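# Tighten the two unmarked cover plate screws with a screwdriver

## Task

On the cover plate, find the two screws that lack an orange paint mark; these are loose. Use the cordless screwdriver lying on the table, which fits them and spins while its trigger is squeezed, to drive both in until tight. When you are done, the screwdriver must not be running.

## Robot and tools

ROBOT. There are two arms, left_arm and right_arm. Each ends in the same right-handed five-finger hand, so the hands are not mirror images: every hand axis and number means the same thing on both. Cameras: cam_head_left, cam_head_right and cam_high (896x504 pixels), plus cam_left_wrist and cam_right_wrist (672x504). The scene has reference pages about the screwdriver; show_instructions displays them.

SCENE FRAME. The origin sits at table-top height, halfway between the arms' nominal bases. +x points out over the table, +z points up, and left_arm is on the +y side (image left/right is not the same as arm names). Positions are in metres, orientations are quaternions w,x,y,z.

HAND POINT. Each arm is steered by a point 0.05 m in front of the palm, where index pad and thumb tip meet in a pinch. Its +z runs along the straight fingers (which reach 0.06 to 0.07 m past it), +y points out of the palm, +x runs across the palm toward the little finger. A rigid bracket at the wrist on the little-finger side reaches 0.10 m across and can strike things. Big turns about x or y can shift the point by up to about 2 cm.

ROW LAYOUT (used by both execute_actions and move). One row is a single flat list of 28 numbers, each between -1 and 1, always covering both arms: left_arm dx, dy, dz, rx, ry, rz; left hand little, ring, middle, index, thumb_bend, thumb_turn, force_limit, speed; then the same fourteen for right_arm. The six pose numbers are offsets, not a pose: they are measured along scene axes from that arm's Hand target as it stood when the action or move began, and rx, ry, rz form one rotation vector turning about the Hand target's position. Scale: 1.0 equals 0.6 m or 180 degrees. Six zeros keep the arm at its current Hand target. The hand numbers are absolute targets: for fingers and thumb_bend +1 is straight/open and -1 fully curled; thumb_turn +1 lies beside the palm, -1 in front of it facing the fingers. A pinch is roughly index -0.22, thumb_bend -0.75, thumb_turn -0.57. force_limit runs linearly from about 0 N at -1 to 10 N at +1 (15 N for the two thumb motors); speed runs from nearly stopped at -1 to full (whole travel in 0.6 s) at +1. No value means unchanged: to keep a hand as it is, resend the eight numbers last executed for it; if none has been sent yet this scene, send its hand_measured six values plus hand_force_limit and hand_speed. For a soft grip close at speed -0.9 or lower. A wrap grip fits things 0.035 to 0.08 m thick if thumb_turn is brought in front first; thinner items down to about 0.025 m work by closing the thumb before the fingers. To squeeze harder, raise force_limit and send a target more closed than hand_measured.

CONTROL. Each control step the commanded pose is clipped to within 100 mm and 16 degrees of the measured hand point, so Hand target in a result may fall short of what you asked; send the remainder from it. A hand point stopped by an object keeps pushing until you command its target back past it.

TOOLS.
execute_actions: actions is a list of actions; each action is a list of up to 15 rows, one row per 1/30 s step, the last row held until 15 steps pass. Every row in one action counts from the same start pose, not from the row before; the next action starts from the new Hand target, so repeating an offset keeps moving. An empty list just reports state. cameras (optional): list of names, [] for none, omitted for all.
move: target is one row, or up to 15 rows differing only in pose offsets, all counted from the same starting Hand targets. speed: m/s, 0.002 to 0.5 (default 0.25), turning limited to twice that in rad/s; one value or one per target. blend: corner rounding in metres for lists. stop_force: 4 to 80 N, shared by both arms, ends an arm's path when its wrist sensor feels that much push against its travel; use it slowly when approaching contact, leave it out when backing away from contact, do not trust it while the hand rotates, and not allowed with blocking=false or in the first 0.2 s. At the lowest speed a guarded path covers at most 20 mm. zero (default true) rezeroes the sensor before the move. blocking=false returns after 0.5 s; call wait or stop before any further motion. Paths last 0.5 s to 10 s. The result adds a move: line with done, off_target, moving, held, contact or fault, and limits=paced (pose clipped) or limits=held (steps withheld).
wait: seconds 0 to 10; arms hold their last command.
stop: brakes a running move.
zoom_image: camera and region [x0, y0, x1, y1] in pixels, at most 504 by 504, of that camera's latest image.
zero_wrist_force: arm, left_arm or right_arm.
finished_scene: scene, the number of the scene being ended; irreversible.

RESULTS. Per arm: end_effector_position, end_effector_quat_wxyz, velocities, Hand target, joint positions and torques, Wrist force and Wrist torque in the hand point's own axes (plus the peak since last shown). hand_measured, hand_stopped_by (moving, target, force, stalled, fault) and hand_load_n (positive when something pushes a finger open; near 0 means a lost grip) follow the six-motor order above. A pose unreachable line means the clearance check between arms blocked a command. MOTOR HOT warns of heating; OVER-TEMPERATURE FAULT brakes the arm for 30 s or more.

AVOID. A net force of about 150 N on an arm, or contact torque at a joint limit (48.6 N m on wrist joints, 135 on elbow, 297 on shoulder), halts that arm for 10 s. Do not let the arms collide or press on each other. Nothing may fall or be left off the table; do not drop the screwdriver, slam, strike hard or overload fingers. Long holding, stretching or pushing at unreachable targets heats motors. Loose objects can be nudged by disturbances. Release the trigger so the screwdriver is off before finishing.

Each tool is called as name(argument=value, ...), one argument or row to a line, values as JSON.

Reference images:

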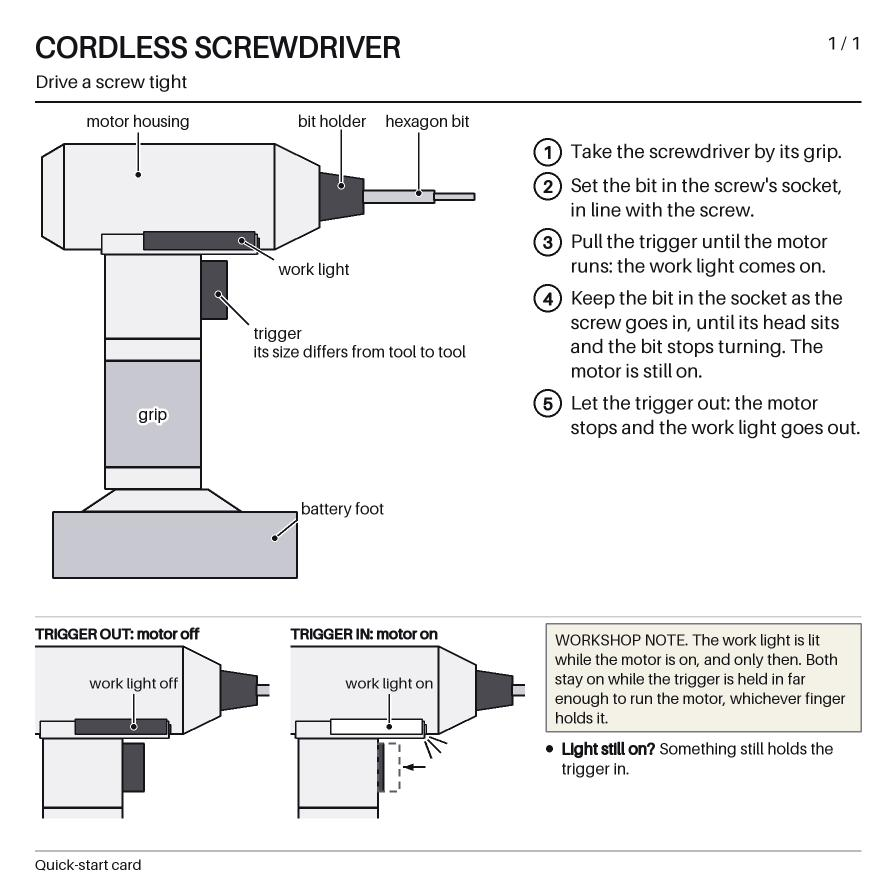

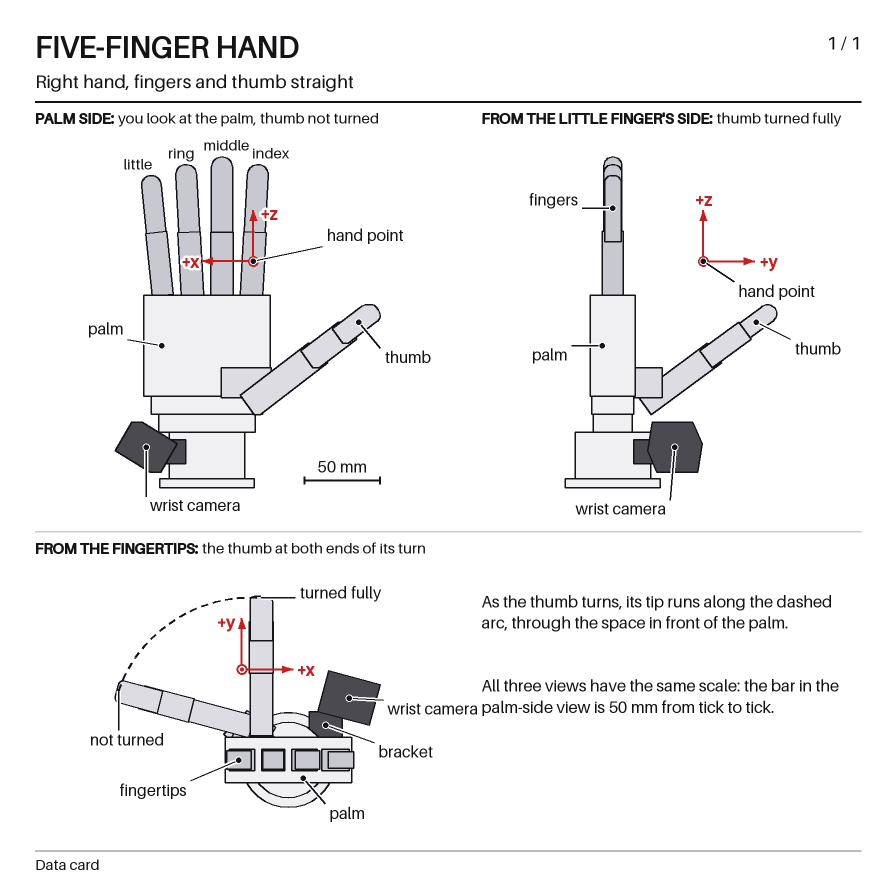

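## Session

execute_actions(
  actions=[],
)

Scene clock: 0.00 s.
left_arm: end_effector_position=(+0.2956, +0.1548, +0.3895) hand_measured=(+1.000, +1.000, +1.000, +1.000, +1.000, +1.000) hand_load_n=(+0.0, +0.0, +0.0, +0.0, +0.0, +0.0) hand_stopped_by=(target, target, target, target, target, target) hand_force_limit=0.00 hand_speed=-0.80 end_effector_quat_wxyz=(-0.069, +0.198, +0.799, -0.564) end_effector_velocity=(+0.000, +0.000, +0.000) end_effector_angular_velocity=(+0.000, +0.000, +0.000) | right_arm: end_effector_position=(+1.0799, -0.1479, +0.3186) hand_measured=(+1.000, +1.000, +1.000, +1.000, +1.000, +1.000) hand_load_n=(+0.0, +0.0, +0.0, +0.0, +0.0, +0.0) hand_stopped_by=(target, target, target, target, target, target) hand_force_limit=0.00 hand_speed=-0.80 end_effector_quat_wxyz=(+0.236, +0.829, +0.357, +0.359) end_effector_velocity=(+0.000, +0.000, +0.000) end_effector_angular_velocity=(+0.000, -0.001, +0.000)
Joint positions: left_arm=[-0.786 -1.589 1.895 0.482 2.618 -2.305] | right_arm=[0.489 -0.541 0.461 0.906 2.111 1.091]
Joint velocities: left_arm=[0 0 0 0 0 0.001] | right_arm=[0 0 0 -0.001 0 0]
Joint torques (N m): no reading
Wrist force (N): no reading
Wrist torque (N m): no reading
Wrist force, peak (N): no reading
Hand target: left_arm +0.2956, +0.1548, +0.3895; -0.069, +0.198, +0.799, -0.564 | right_arm +1.0799, -0.1479, +0.3186; +0.236, +0.829, +0.357, +0.359

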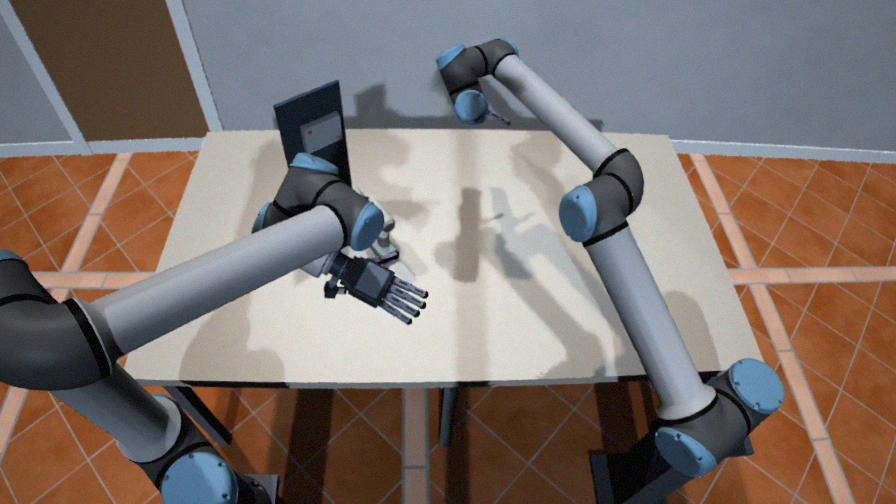

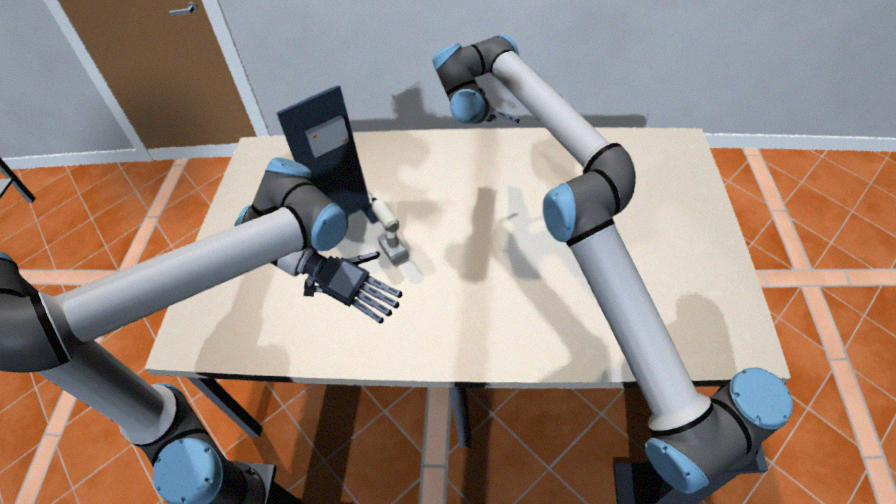

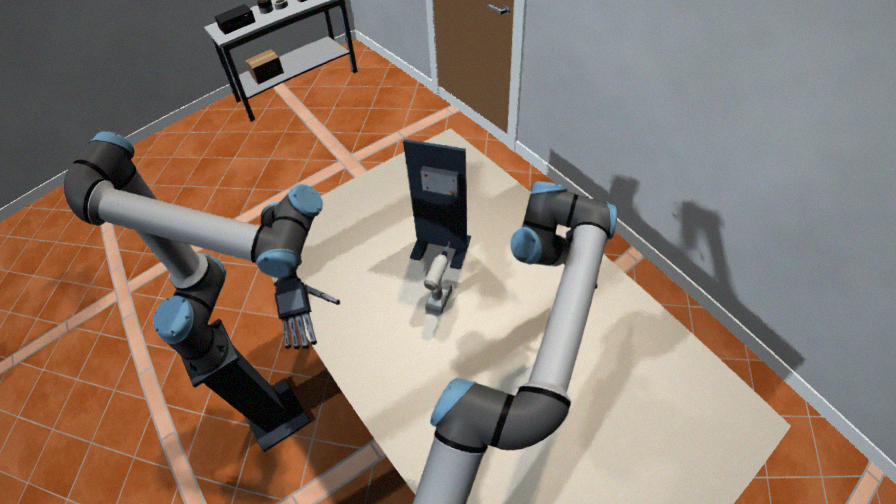

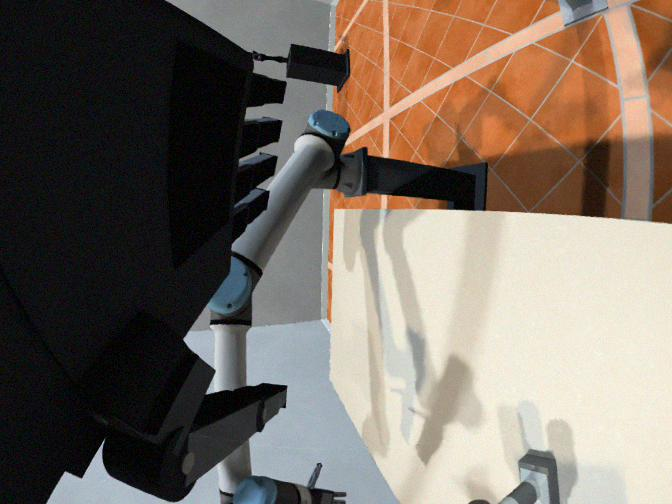

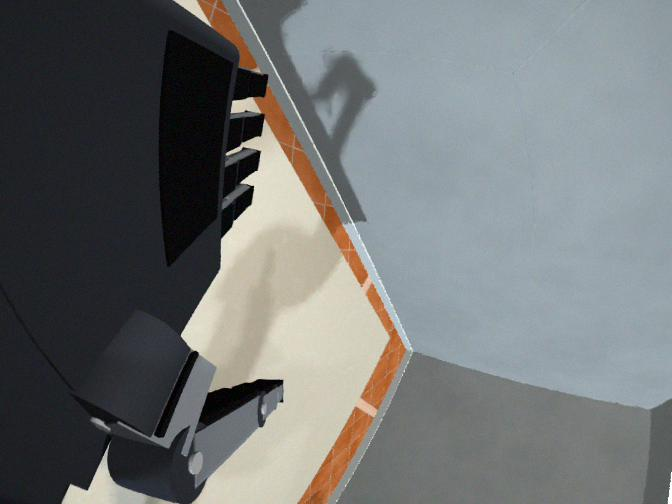

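zoom_image(
  camera="cam_high",
  region=[380, 120, 520, 340],
)

zoom_image(
  camera="cam_head_right",
  region=[270, 80, 430, 290],
)

zoom_image(
  camera="cam_high",
  region=[410, 160, 470, 205],
)

zoom_image(
  camera="cam_head_right",
  region=[300, 110, 360, 160],
)

Scaled by 2.291.

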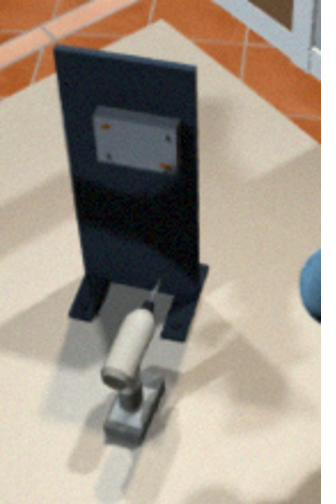

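Scaled by 2.400.

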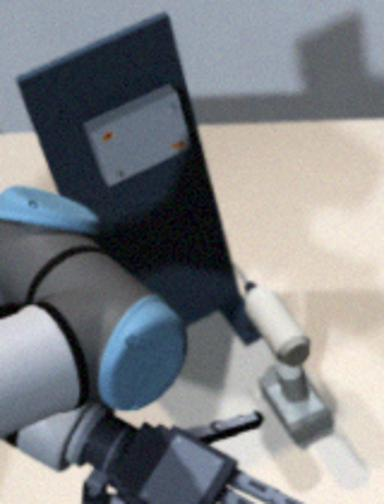

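Scaled by 8.400.

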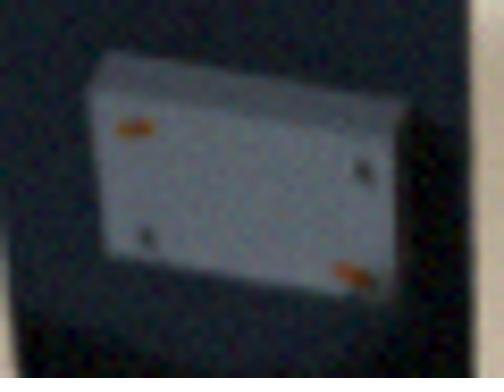

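Scaled by 8.400.

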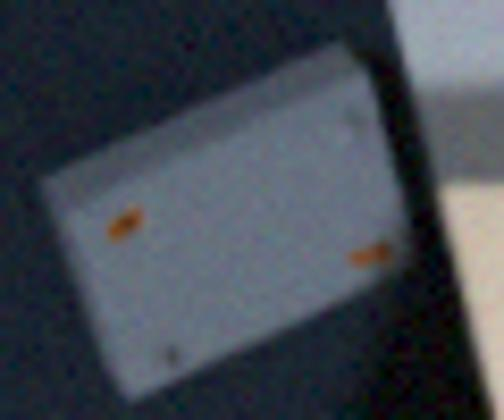

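move(
  target=[0.1, 0, 0, 0.198, -0.470, 0.412, 1,1,1,1,1,1,0,-0.8, 0,0,0,0,0,0,1,1,1,1,1,1,0,-0.8],
  speed=0.3,
)

Scene clock: 5.67 s.
left_arm: end_effector_position=(+0.3537, +0.1550, +0.3896) hand_measured=(+1.000, +1.000, +1.000, +1.000, +1.000, +1.000) hand_load_n=(+0.0, +0.0, +0.0, +0.0, +0.0, +0.0) hand_stopped_by=(target, target, target, target, target, target) hand_force_limit=0.00 hand_speed=-0.80 end_effector_quat_wxyz=(+0.701, -0.005, +0.713, +0.004) end_effector_velocity=(+0.000, -0.001, +0.000) end_effector_angular_velocity=(-0.002, -0.001, +0.000) | right_arm: end_effector_position=(+1.0799, -0.1479, +0.3186) hand_measured=(+1.000, +1.000, +1.000, +1.000, +1.000, +1.000) hand_load_n=(+0.0, +0.0, +0.0, +0.0, +0.0, +0.0) hand_stopped_by=(target, target, target, target, target, target) hand_force_limit=0.00 hand_speed=-0.80 end_effector_quat_wxyz=(+0.236, +0.829, +0.357, +0.359) end_effector_velocity=(+0.000, +0.000, -0.001) end_effector_angular_velocity=(-0.001, +0.001, +0.000)
Joint positions: left_arm=[-1.569 -1.442 2.052 0.01 0.029 -2.191] | right_arm=[0.489 -0.541 0.461 0.906 2.111 1.091]
Joint velocities: left_arm=[-0.001 0 -0.001 -0.001 -0.001 0] | right_arm=[0 0.001 0 0 0 0]
Joint torques (N m): left_arm=[-16.63 -22.15 -43.45 -0.43 -3.27 2.69] | right_arm=[-3.44 -123.06 -42.75 0.35 1.93 -0.69]
Wrist force (N): left_arm=[-1.5 2.5 0.2] | right_arm=[0.2 0.0 0.4]
Wrist torque (N m): left_arm=[0.39 0.32 -0.11] | right_arm=[-0.03 -0.04 0.01]
Wrist force, peak (N): left_arm=[-1.9 2.9 0.1] | right_arm=[0.5 -0.4 0.5]
Hand target: left_arm +0.3543, +0.1549, +0.3896; +0.708, +0.000, +0.707, +0.000 | right_arm +1.0799, -0.1479, +0.3186; +0.236, +0.829, +0.357, +0.359
Off the commanded pose: left_arm 0.002 m, 1 deg | right_arm 0.000 m, 0 deg.
move: done

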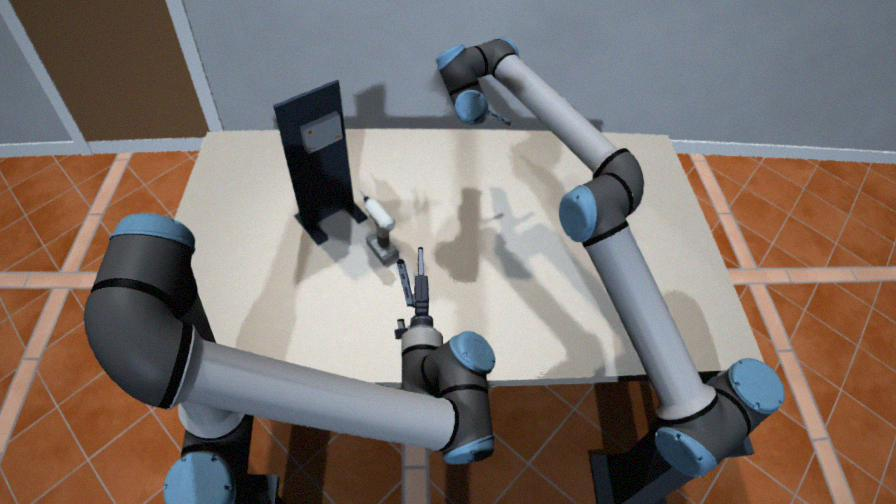

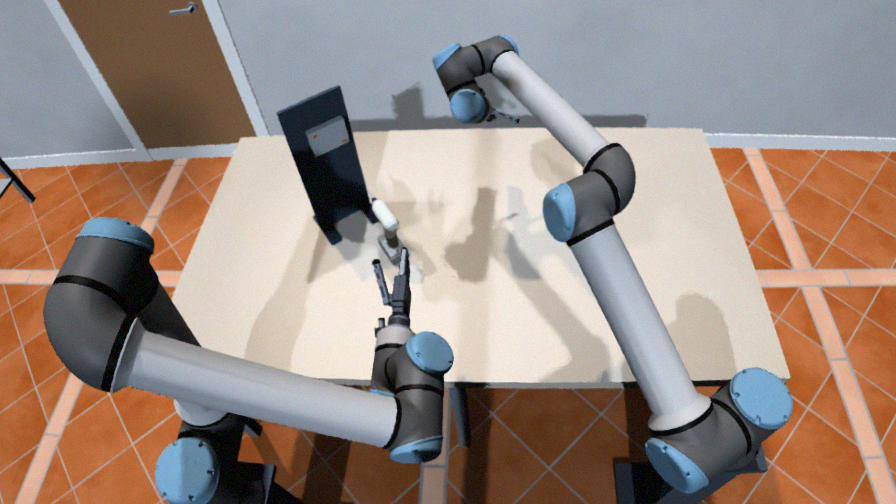

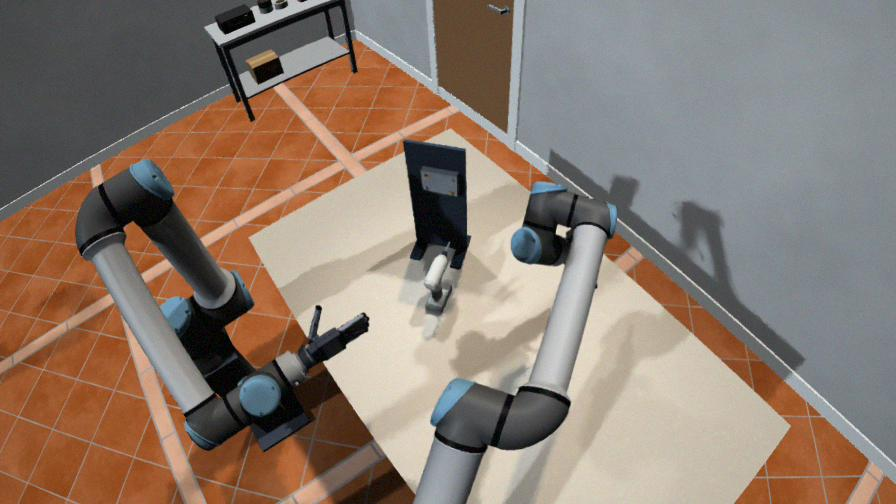

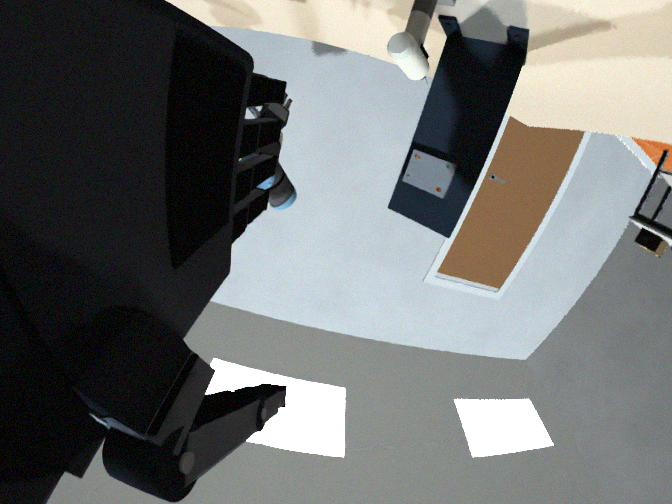

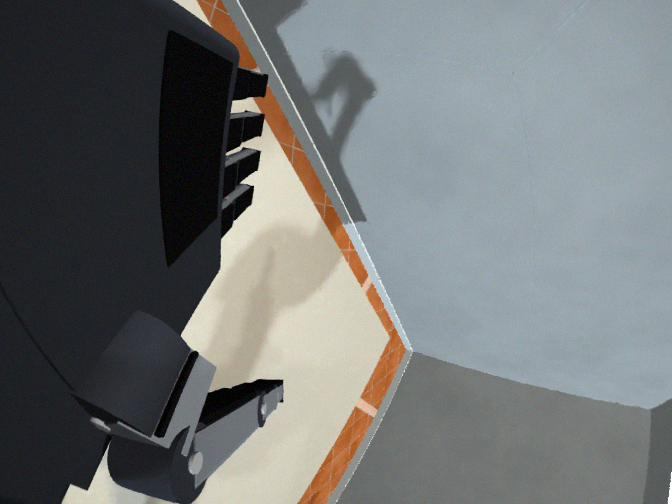

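zoom_image(
  camera="cam_left_wrist",
  region=[370, 0, 570, 250],
)

zoom_image(
  camera="cam_head_left",
  region=[260, 70, 440, 290],
)

Scaled by 2.016 from the camera's 672x504 image, which has a finer 960x720 frame.

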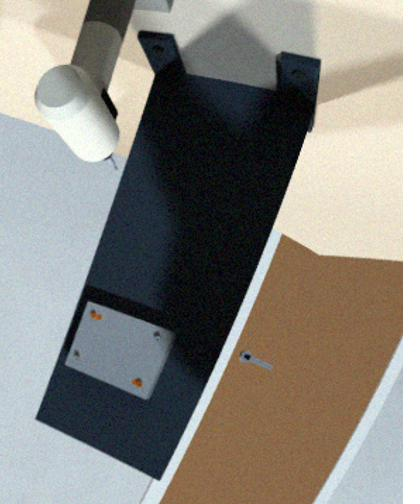

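Scaled by 2.291.

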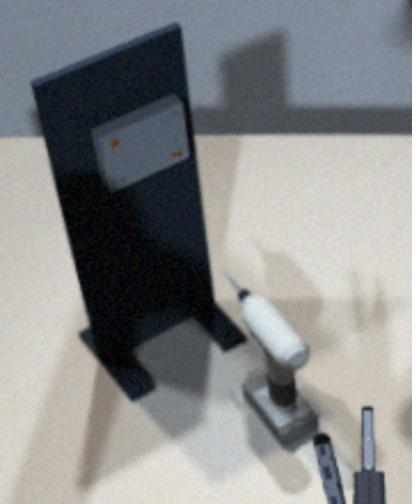

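move(
  target=[0, 0, -0.33, 0, 0, 0.194, 1,1,1,1,1,1,0,-0.8, 0,0,0,0,0,0,1,1,1,1,1,1,0,-0.8],
  speed=0.25,
)

zoom_image(
  camera="cam_head_left",
  region=[330, 170, 470, 340],
)

zoom_image(
  camera="cam_head_right",
  region=[330, 170, 470, 340],
)

zoom_image(
  camera="cam_left_wrist",
  region=[200, 0, 672, 504],
)

Scene clock: 8.57 s.
left_arm: end_effector_position=(+0.3541, +0.1552, +0.1911) hand_measured=(+1.000, +1.000, +1.000, +1.000, +1.000, +1.000) hand_load_n=(+0.0, +0.0, +0.0, +0.0, +0.0, +0.0) hand_stopped_by=(target, target, target, target, target, target) hand_force_limit=0.00 hand_speed=-0.80 end_effector_quat_wxyz=(+0.675, -0.213, +0.674, +0.213) end_effector_velocity=(+0.000, +0.000, +0.000) end_effector_angular_velocity=(+0.001, +0.001, +0.000) | right_arm: end_effector_position=(+1.0799, -0.1479, +0.3186) hand_measured=(+1.000, +1.000, +1.000, +1.000, +1.000, +1.000) hand_load_n=(+0.0, +0.0, +0.0, +0.0, +0.0, +0.0) hand_stopped_by=(target, target, target, target, target, target) hand_force_limit=0.00 hand_speed=-0.80 end_effector_quat_wxyz=(+0.236, +0.829, +0.357, +0.359) end_effector_velocity=(+0.000, +0.000, +0.000) end_effector_angular_velocity=(+0.000, +0.000, +0.000)
Joint positions: left_arm=[-1.446 -1.087 1.975 -0.886 -0.452 -1.572] | right_arm=[0.489 -0.541 0.461 0.906 2.111 1.091]
Joint velocities: left_arm=[0 0.001 0 0 0 0.001] | right_arm=[0 0 0 0 0 0]
Joint torques (N m): left_arm=[-2.92 -43.55 -13.3 3.32 -1.15 2.35] | right_arm=[-7.21 -123.9 -44.21 0.12 2.13 -0.87]
Wrist force (N): left_arm=[-1.7 2.8 -0.1] | right_arm=[-0.2 0.0 0.2]
Wrist torque (N m): left_arm=[0.44 0.36 -0.11] | right_arm=[-0.01 0.03 -0.01]
Wrist force, peak (N): left_arm=[-3.7 3.0 -0.7] | right_arm=[0.2 0.6 0.5]
Hand target: left_arm +0.3540, +0.1553, +0.1910; +0.675, -0.212, +0.674, +0.213 | right_arm +1.0799, -0.1479, +0.3186; +0.236, +0.829, +0.357, +0.359
Off the commanded pose: left_arm 0.001 m, 0 deg | right_arm 0.000 m, 0 deg.
move: done

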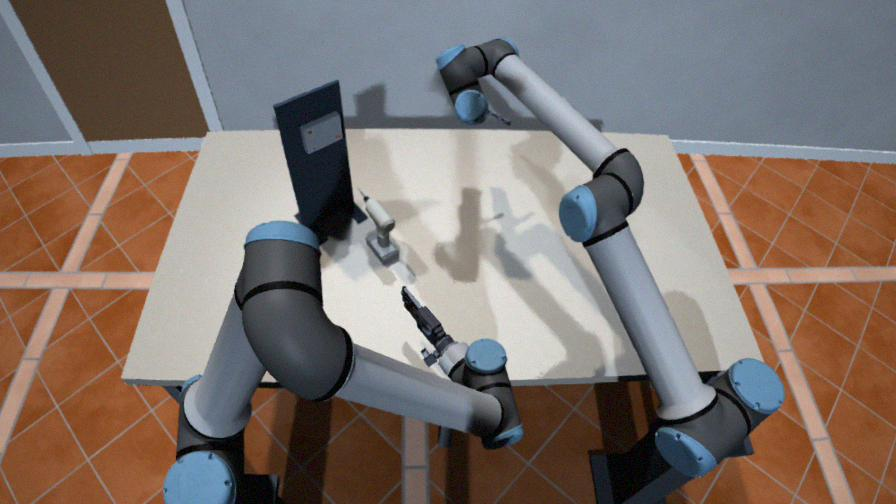

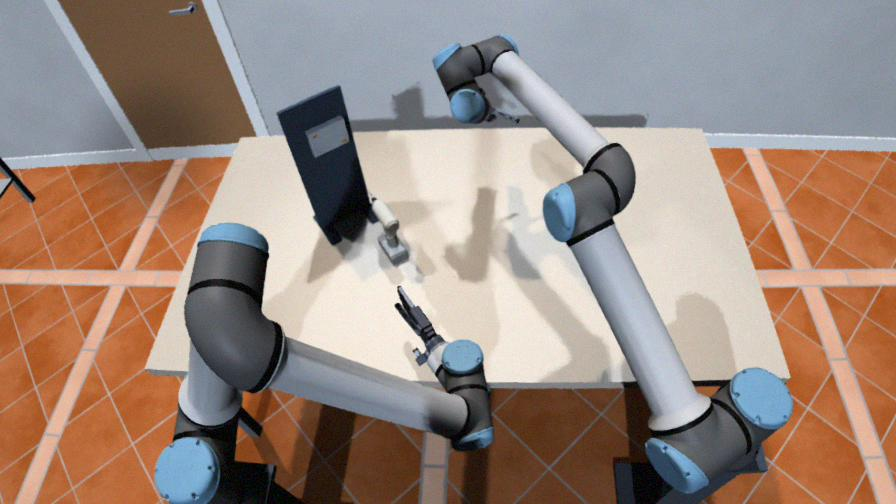

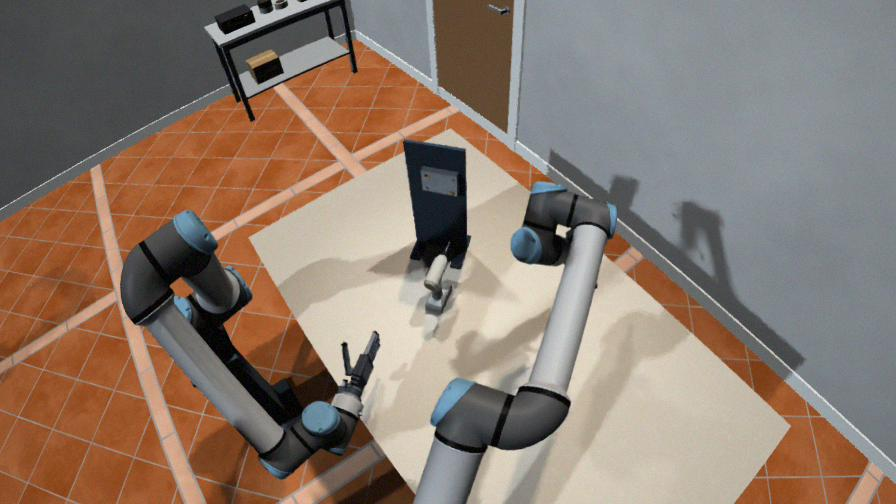

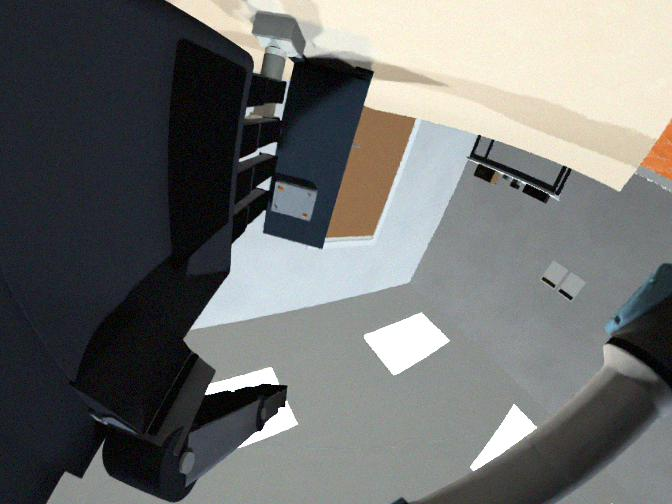

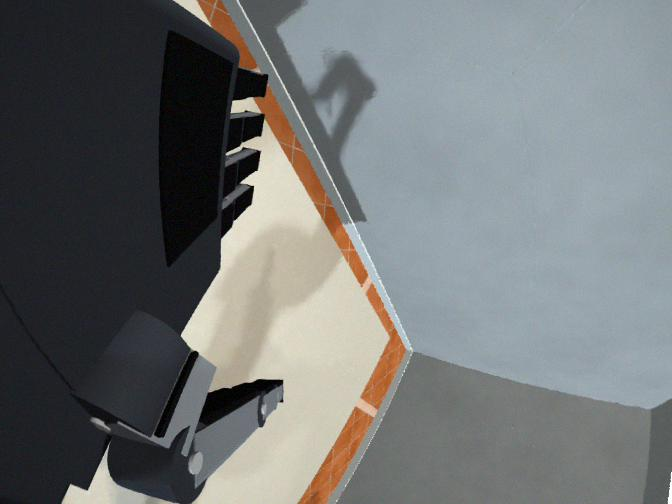

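Scaled by 2.965.

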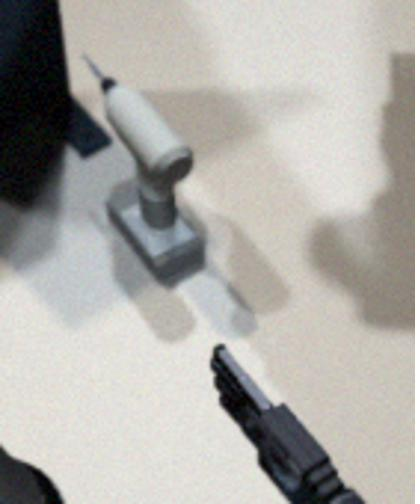

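Scaled by 2.965.

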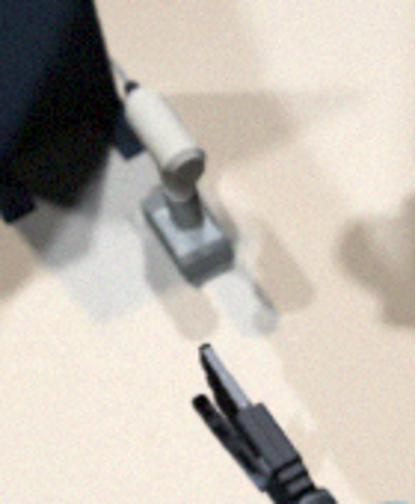

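Scaled by 1.000.

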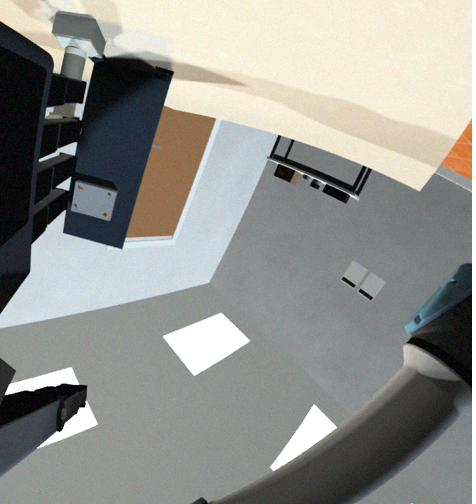

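move(
  target=[0.335, 0.018, -0.085, 0, 0, 0.011, 1,1,1,1,1,-1,0,0.0, 0,0,0,0,0,0,1,1,1,1,1,1,0,-0.8],
  speed=0.2,
  cameras=["cam_head_left","cam_head_right","cam_high","cam_left_wrist"],
)

zoom_image(
  camera="cam_head_left",
  region=[330, 170, 470, 310],
)

zoom_image(
  camera="cam_head_right",
  region=[330, 170, 470, 310],
)

zoom_image(
  camera="cam_high",
  region=[360, 220, 500, 360],
)

Scene clock: 12.33 s.
left_arm: end_effector_position=(+0.5551, +0.1659, +0.1399) hand_measured=(+1.000, +1.000, +1.000, +1.000, +1.000, -1.000) hand_load_n=(+0.0, +0.0, +0.0, +0.0, +0.0, +0.0) hand_stopped_by=(target, target, target, target, target, target) hand_force_limit=0.00 hand_speed=0.00 end_effector_quat_wxyz=(+0.671, -0.224, +0.670, +0.224) end_effector_velocity=(+0.000, +0.000, -0.001) end_effector_angular_velocity=(+0.001, +0.000, +0.000) | right_arm: end_effector_position=(+1.0799, -0.1479, +0.3186) hand_measured=(+1.000, +1.000, +1.000, +1.000, +1.000, +1.000) hand_load_n=(+0.0, +0.0, +0.0, +0.0, +0.0, +0.0) hand_stopped_by=(target, target, target, target, target, target) hand_force_limit=0.00 hand_speed=-0.80 end_effector_quat_wxyz=(+0.236, +0.829, +0.357, +0.359) end_effector_velocity=(+0.000, +0.000, +0.000) end_effector_angular_velocity=(+0.001, -0.001, +0.000)
Joint positions: left_arm=[-1.159 -0.9 1.758 -0.852 -0.2 -1.576] | right_arm=[0.489 -0.541 0.461 0.906 2.111 1.091]
Joint velocities: left_arm=[0.001 0.001 0 -0.001 0 0] | right_arm=[0 0 0 -0.001 0 0]
Joint torques (N m): left_arm=[6.36 -92.01 -14.57 -3.51 1.14 2.35] | right_arm=[-8.87 -126.28 -44.36 -0.5 2.04 -1.12]
Wrist force (N): left_arm=[-1.3 2.7 0.0] | right_arm=[-0.1 -0.1 0.3]
Wrist torque (N m): left_arm=[0.41 0.32 -0.11] | right_arm=[-0.04 0.01 0.00]
Wrist force, peak (N): left_arm=[-2.2 3.7 -2.5] | right_arm=[0.1 0.5 0.6]
Hand target: left_arm +0.5552, +0.1660, +0.1399; +0.671, -0.224, +0.670, +0.224 | right_arm +1.0799, -0.1479, +0.3186; +0.236, +0.829, +0.357, +0.359
Off the commanded pose: left_arm 0.000 m, 0 deg | right_arm 0.000 m, 0 deg.
move: done
Images, in order (width x height): cam_head_left 896x504, cam_head_right 896x504, cam_high 896x504, cam_left_wrist 672x504.

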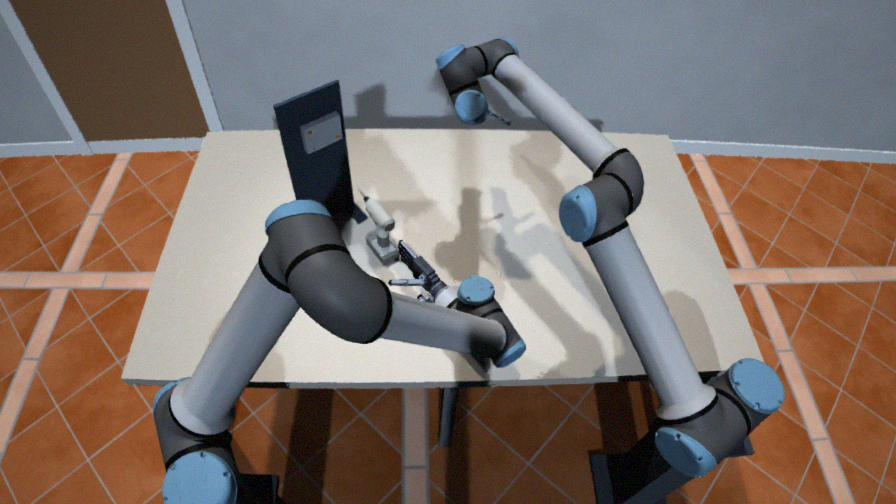

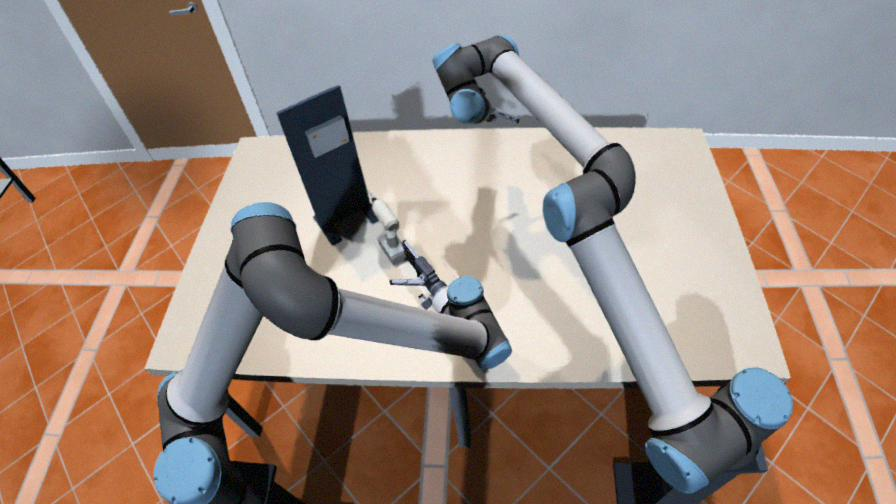

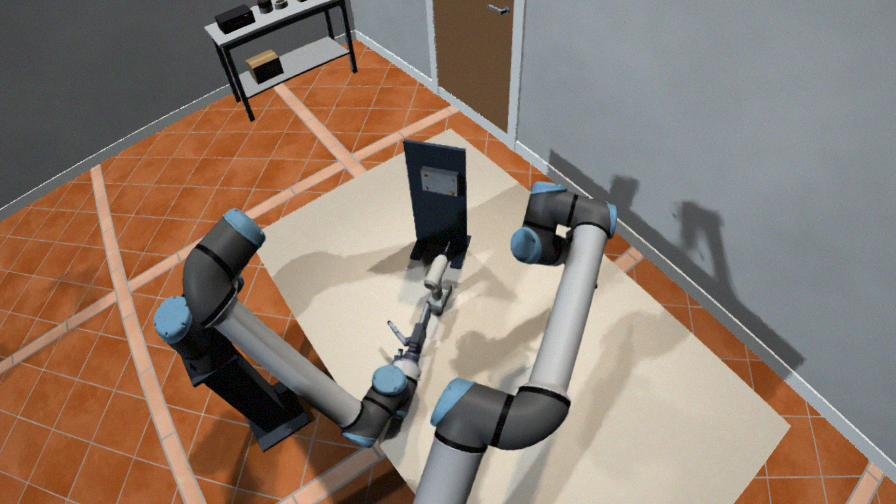

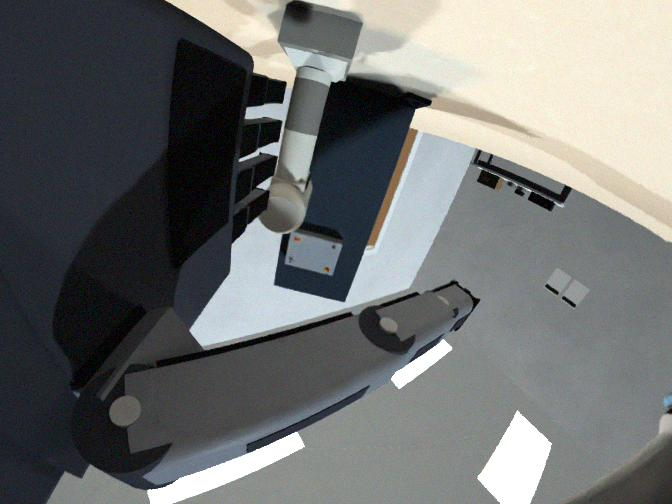

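Scaled by 3.600.

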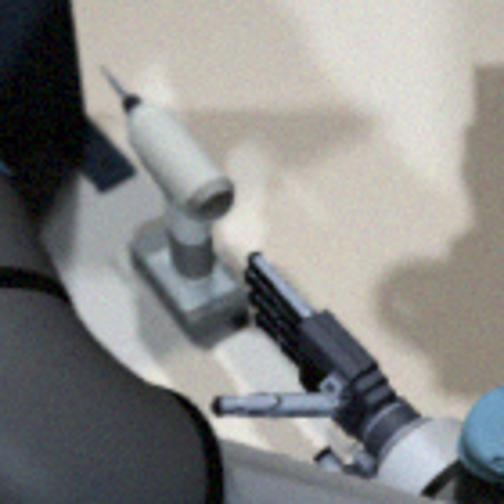

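Scaled by 3.600.

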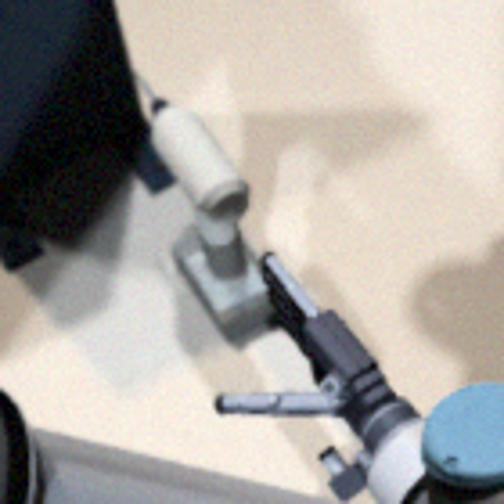

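Scaled by 3.600.

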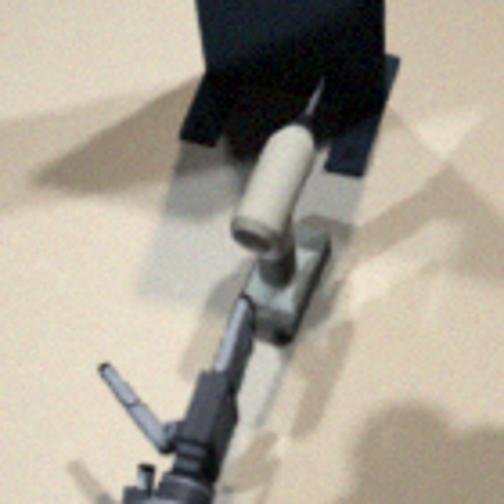

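zoom_image(
  camera="cam_left_wrist",
  region=[220, 0, 390, 310],
)

Scaled by 1.626 from the camera's 672x504 image, which has a finer 960x720 frame.

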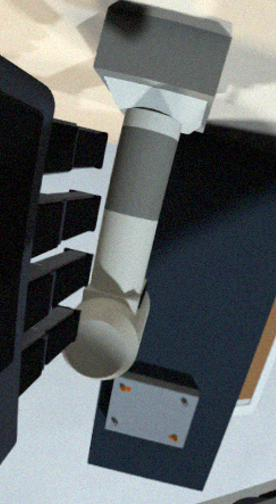

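move(
  target=[0.1455, 0.0825, -0.0067, 0, 0, -0.014, 1,1,1,1,1,-1,0,0.0, 0,0,0,0,0,0,1,1,1,1,1,1,0,-0.8],
  speed=0.12,
  cameras=["cam_head_left","cam_head_right","cam_high","cam_left_wrist"],
)

zoom_image(
  camera="cam_head_left",
  region=[340, 180, 440, 280],
)

zoom_image(
  camera="cam_high",
  region=[390, 230, 490, 330],
)

zoom_image(
  camera="cam_left_wrist",
  region=[200, 0, 440, 310],
)

Scene clock: 15.30 s.
left_arm: end_effector_position=(+0.6426, +0.2154, +0.1359) hand_measured=(+1.000, +1.000, +1.000, +1.000, +1.000, -1.000) hand_load_n=(+0.0, +0.0, +0.5, +0.0, +0.0, -0.5) hand_stopped_by=(target, target, target, target, target, target) hand_force_limit=0.00 hand_speed=0.00 end_effector_quat_wxyz=(+0.676, -0.209, +0.675, +0.210) end_effector_velocity=(+0.000, -0.001, +0.000) end_effector_angular_velocity=(+0.001, +0.001, -0.001) | right_arm: end_effector_position=(+1.0799, -0.1479, +0.3186) hand_measured=(+1.000, +1.000, +1.000, +1.000, +1.000, +1.000) hand_load_n=(+0.0, +0.0, +0.0, +0.0, +0.0, +0.0) hand_stopped_by=(target, target, target, target, target, target) hand_force_limit=0.00 hand_speed=-0.80 end_effector_quat_wxyz=(+0.236, +0.829, +0.357, +0.359) end_effector_velocity=(+0.000, +0.000, +0.000) end_effector_angular_velocity=(+0.000, +0.000, +0.000)
Joint positions: left_arm=[-1.032 -0.882 1.731 -0.827 -0.028 -1.593] | right_arm=[0.489 -0.541 0.461 0.906 2.111 1.091]
Joint velocities: left_arm=[-0.001 0 0 0 0 0.002] | right_arm=[0 0 0 0.001 0 0]
Joint torques (N m): left_arm=[-0.98 -63.13 -35.3 -3.22 0.82 2.44] | right_arm=[-11.48 -125.48 -44.15 -0.41 2.17 -1.44]
Wrist force (N): left_arm=[-1.7 3.0 -0.3] | right_arm=[0.1 -0.1 0.1]
Wrist torque (N m): left_arm=[0.48 0.39 -0.12] | right_arm=[-0.02 -0.01 0.00]
Wrist force, peak (N): left_arm=[-2.0 3.2 -1.7] | right_arm=[-0.3 0.7 0.2]
Hand target: left_arm +0.6426, +0.2154, +0.1359; +0.676, -0.209, +0.675, +0.210 | right_arm +1.0799, -0.1479, +0.3186; +0.236, +0.829, +0.357, +0.359
Off the commanded pose: left_arm 0.000 m, 0 deg | right_arm 0.000 m, 0 deg.
move: done
Images, in order (width x height): cam_head_left 896x504, cam_head_right 896x504, cam_high 896x504, cam_left_wrist 672x504.

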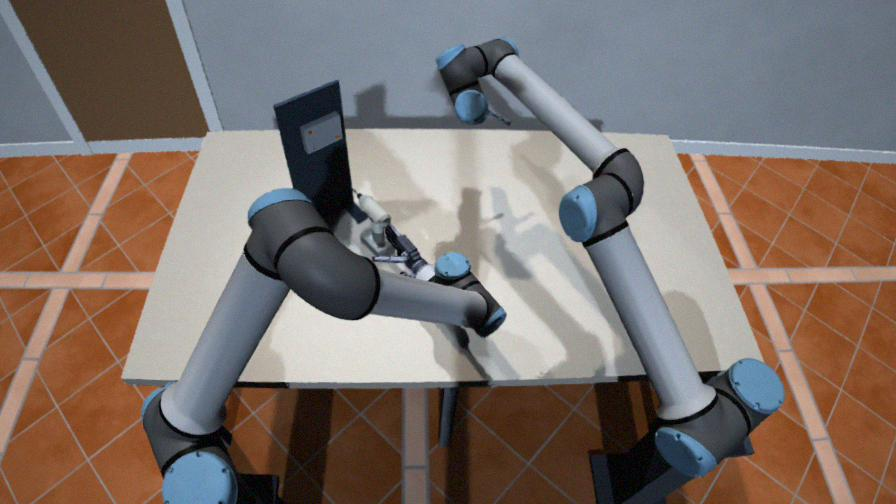

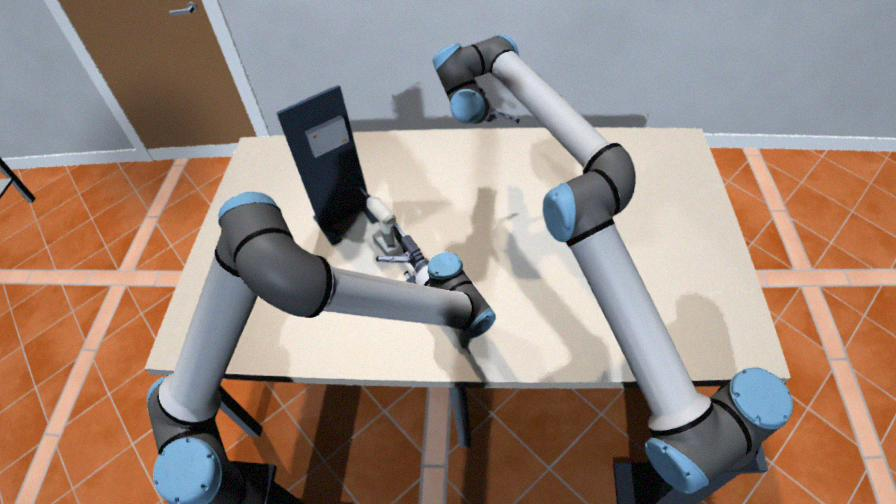

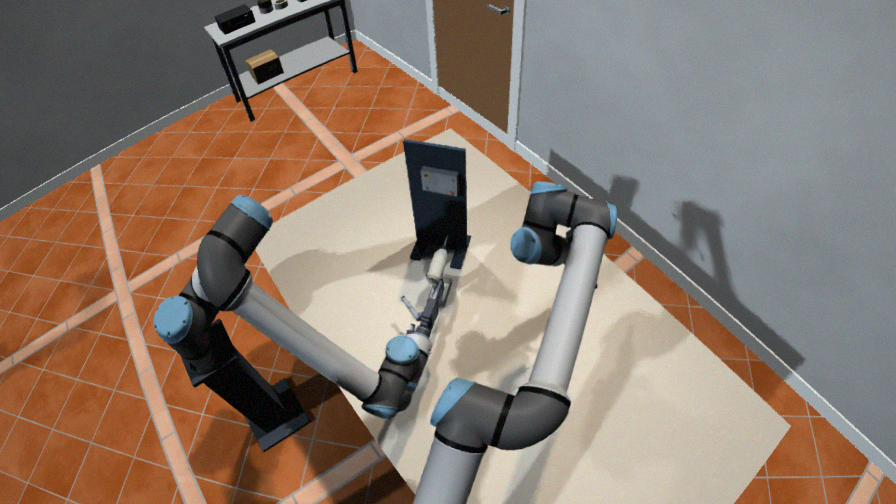

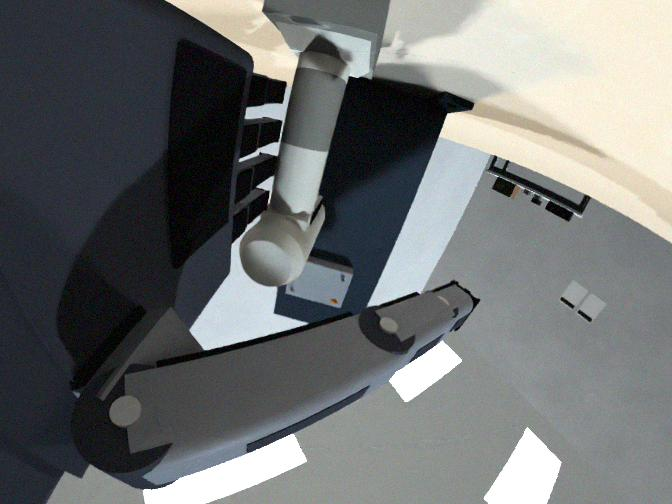

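Scaled by 5.040.

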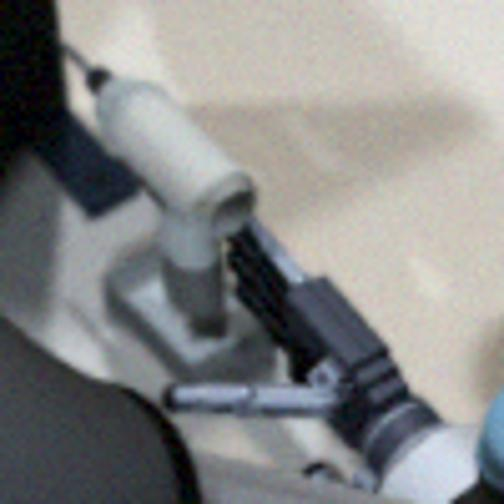

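Scaled by 5.040.

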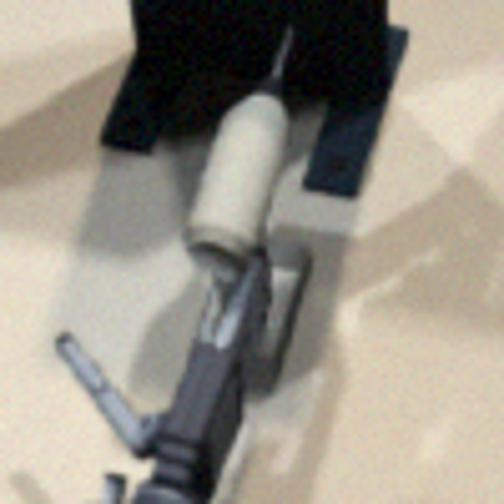

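Scaled by 1.626 from the camera's 672x504 image, which has a finer 960x720 frame.

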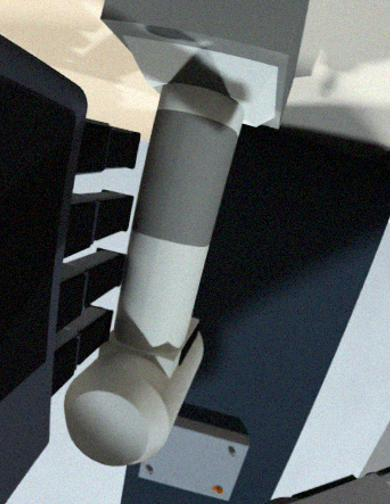

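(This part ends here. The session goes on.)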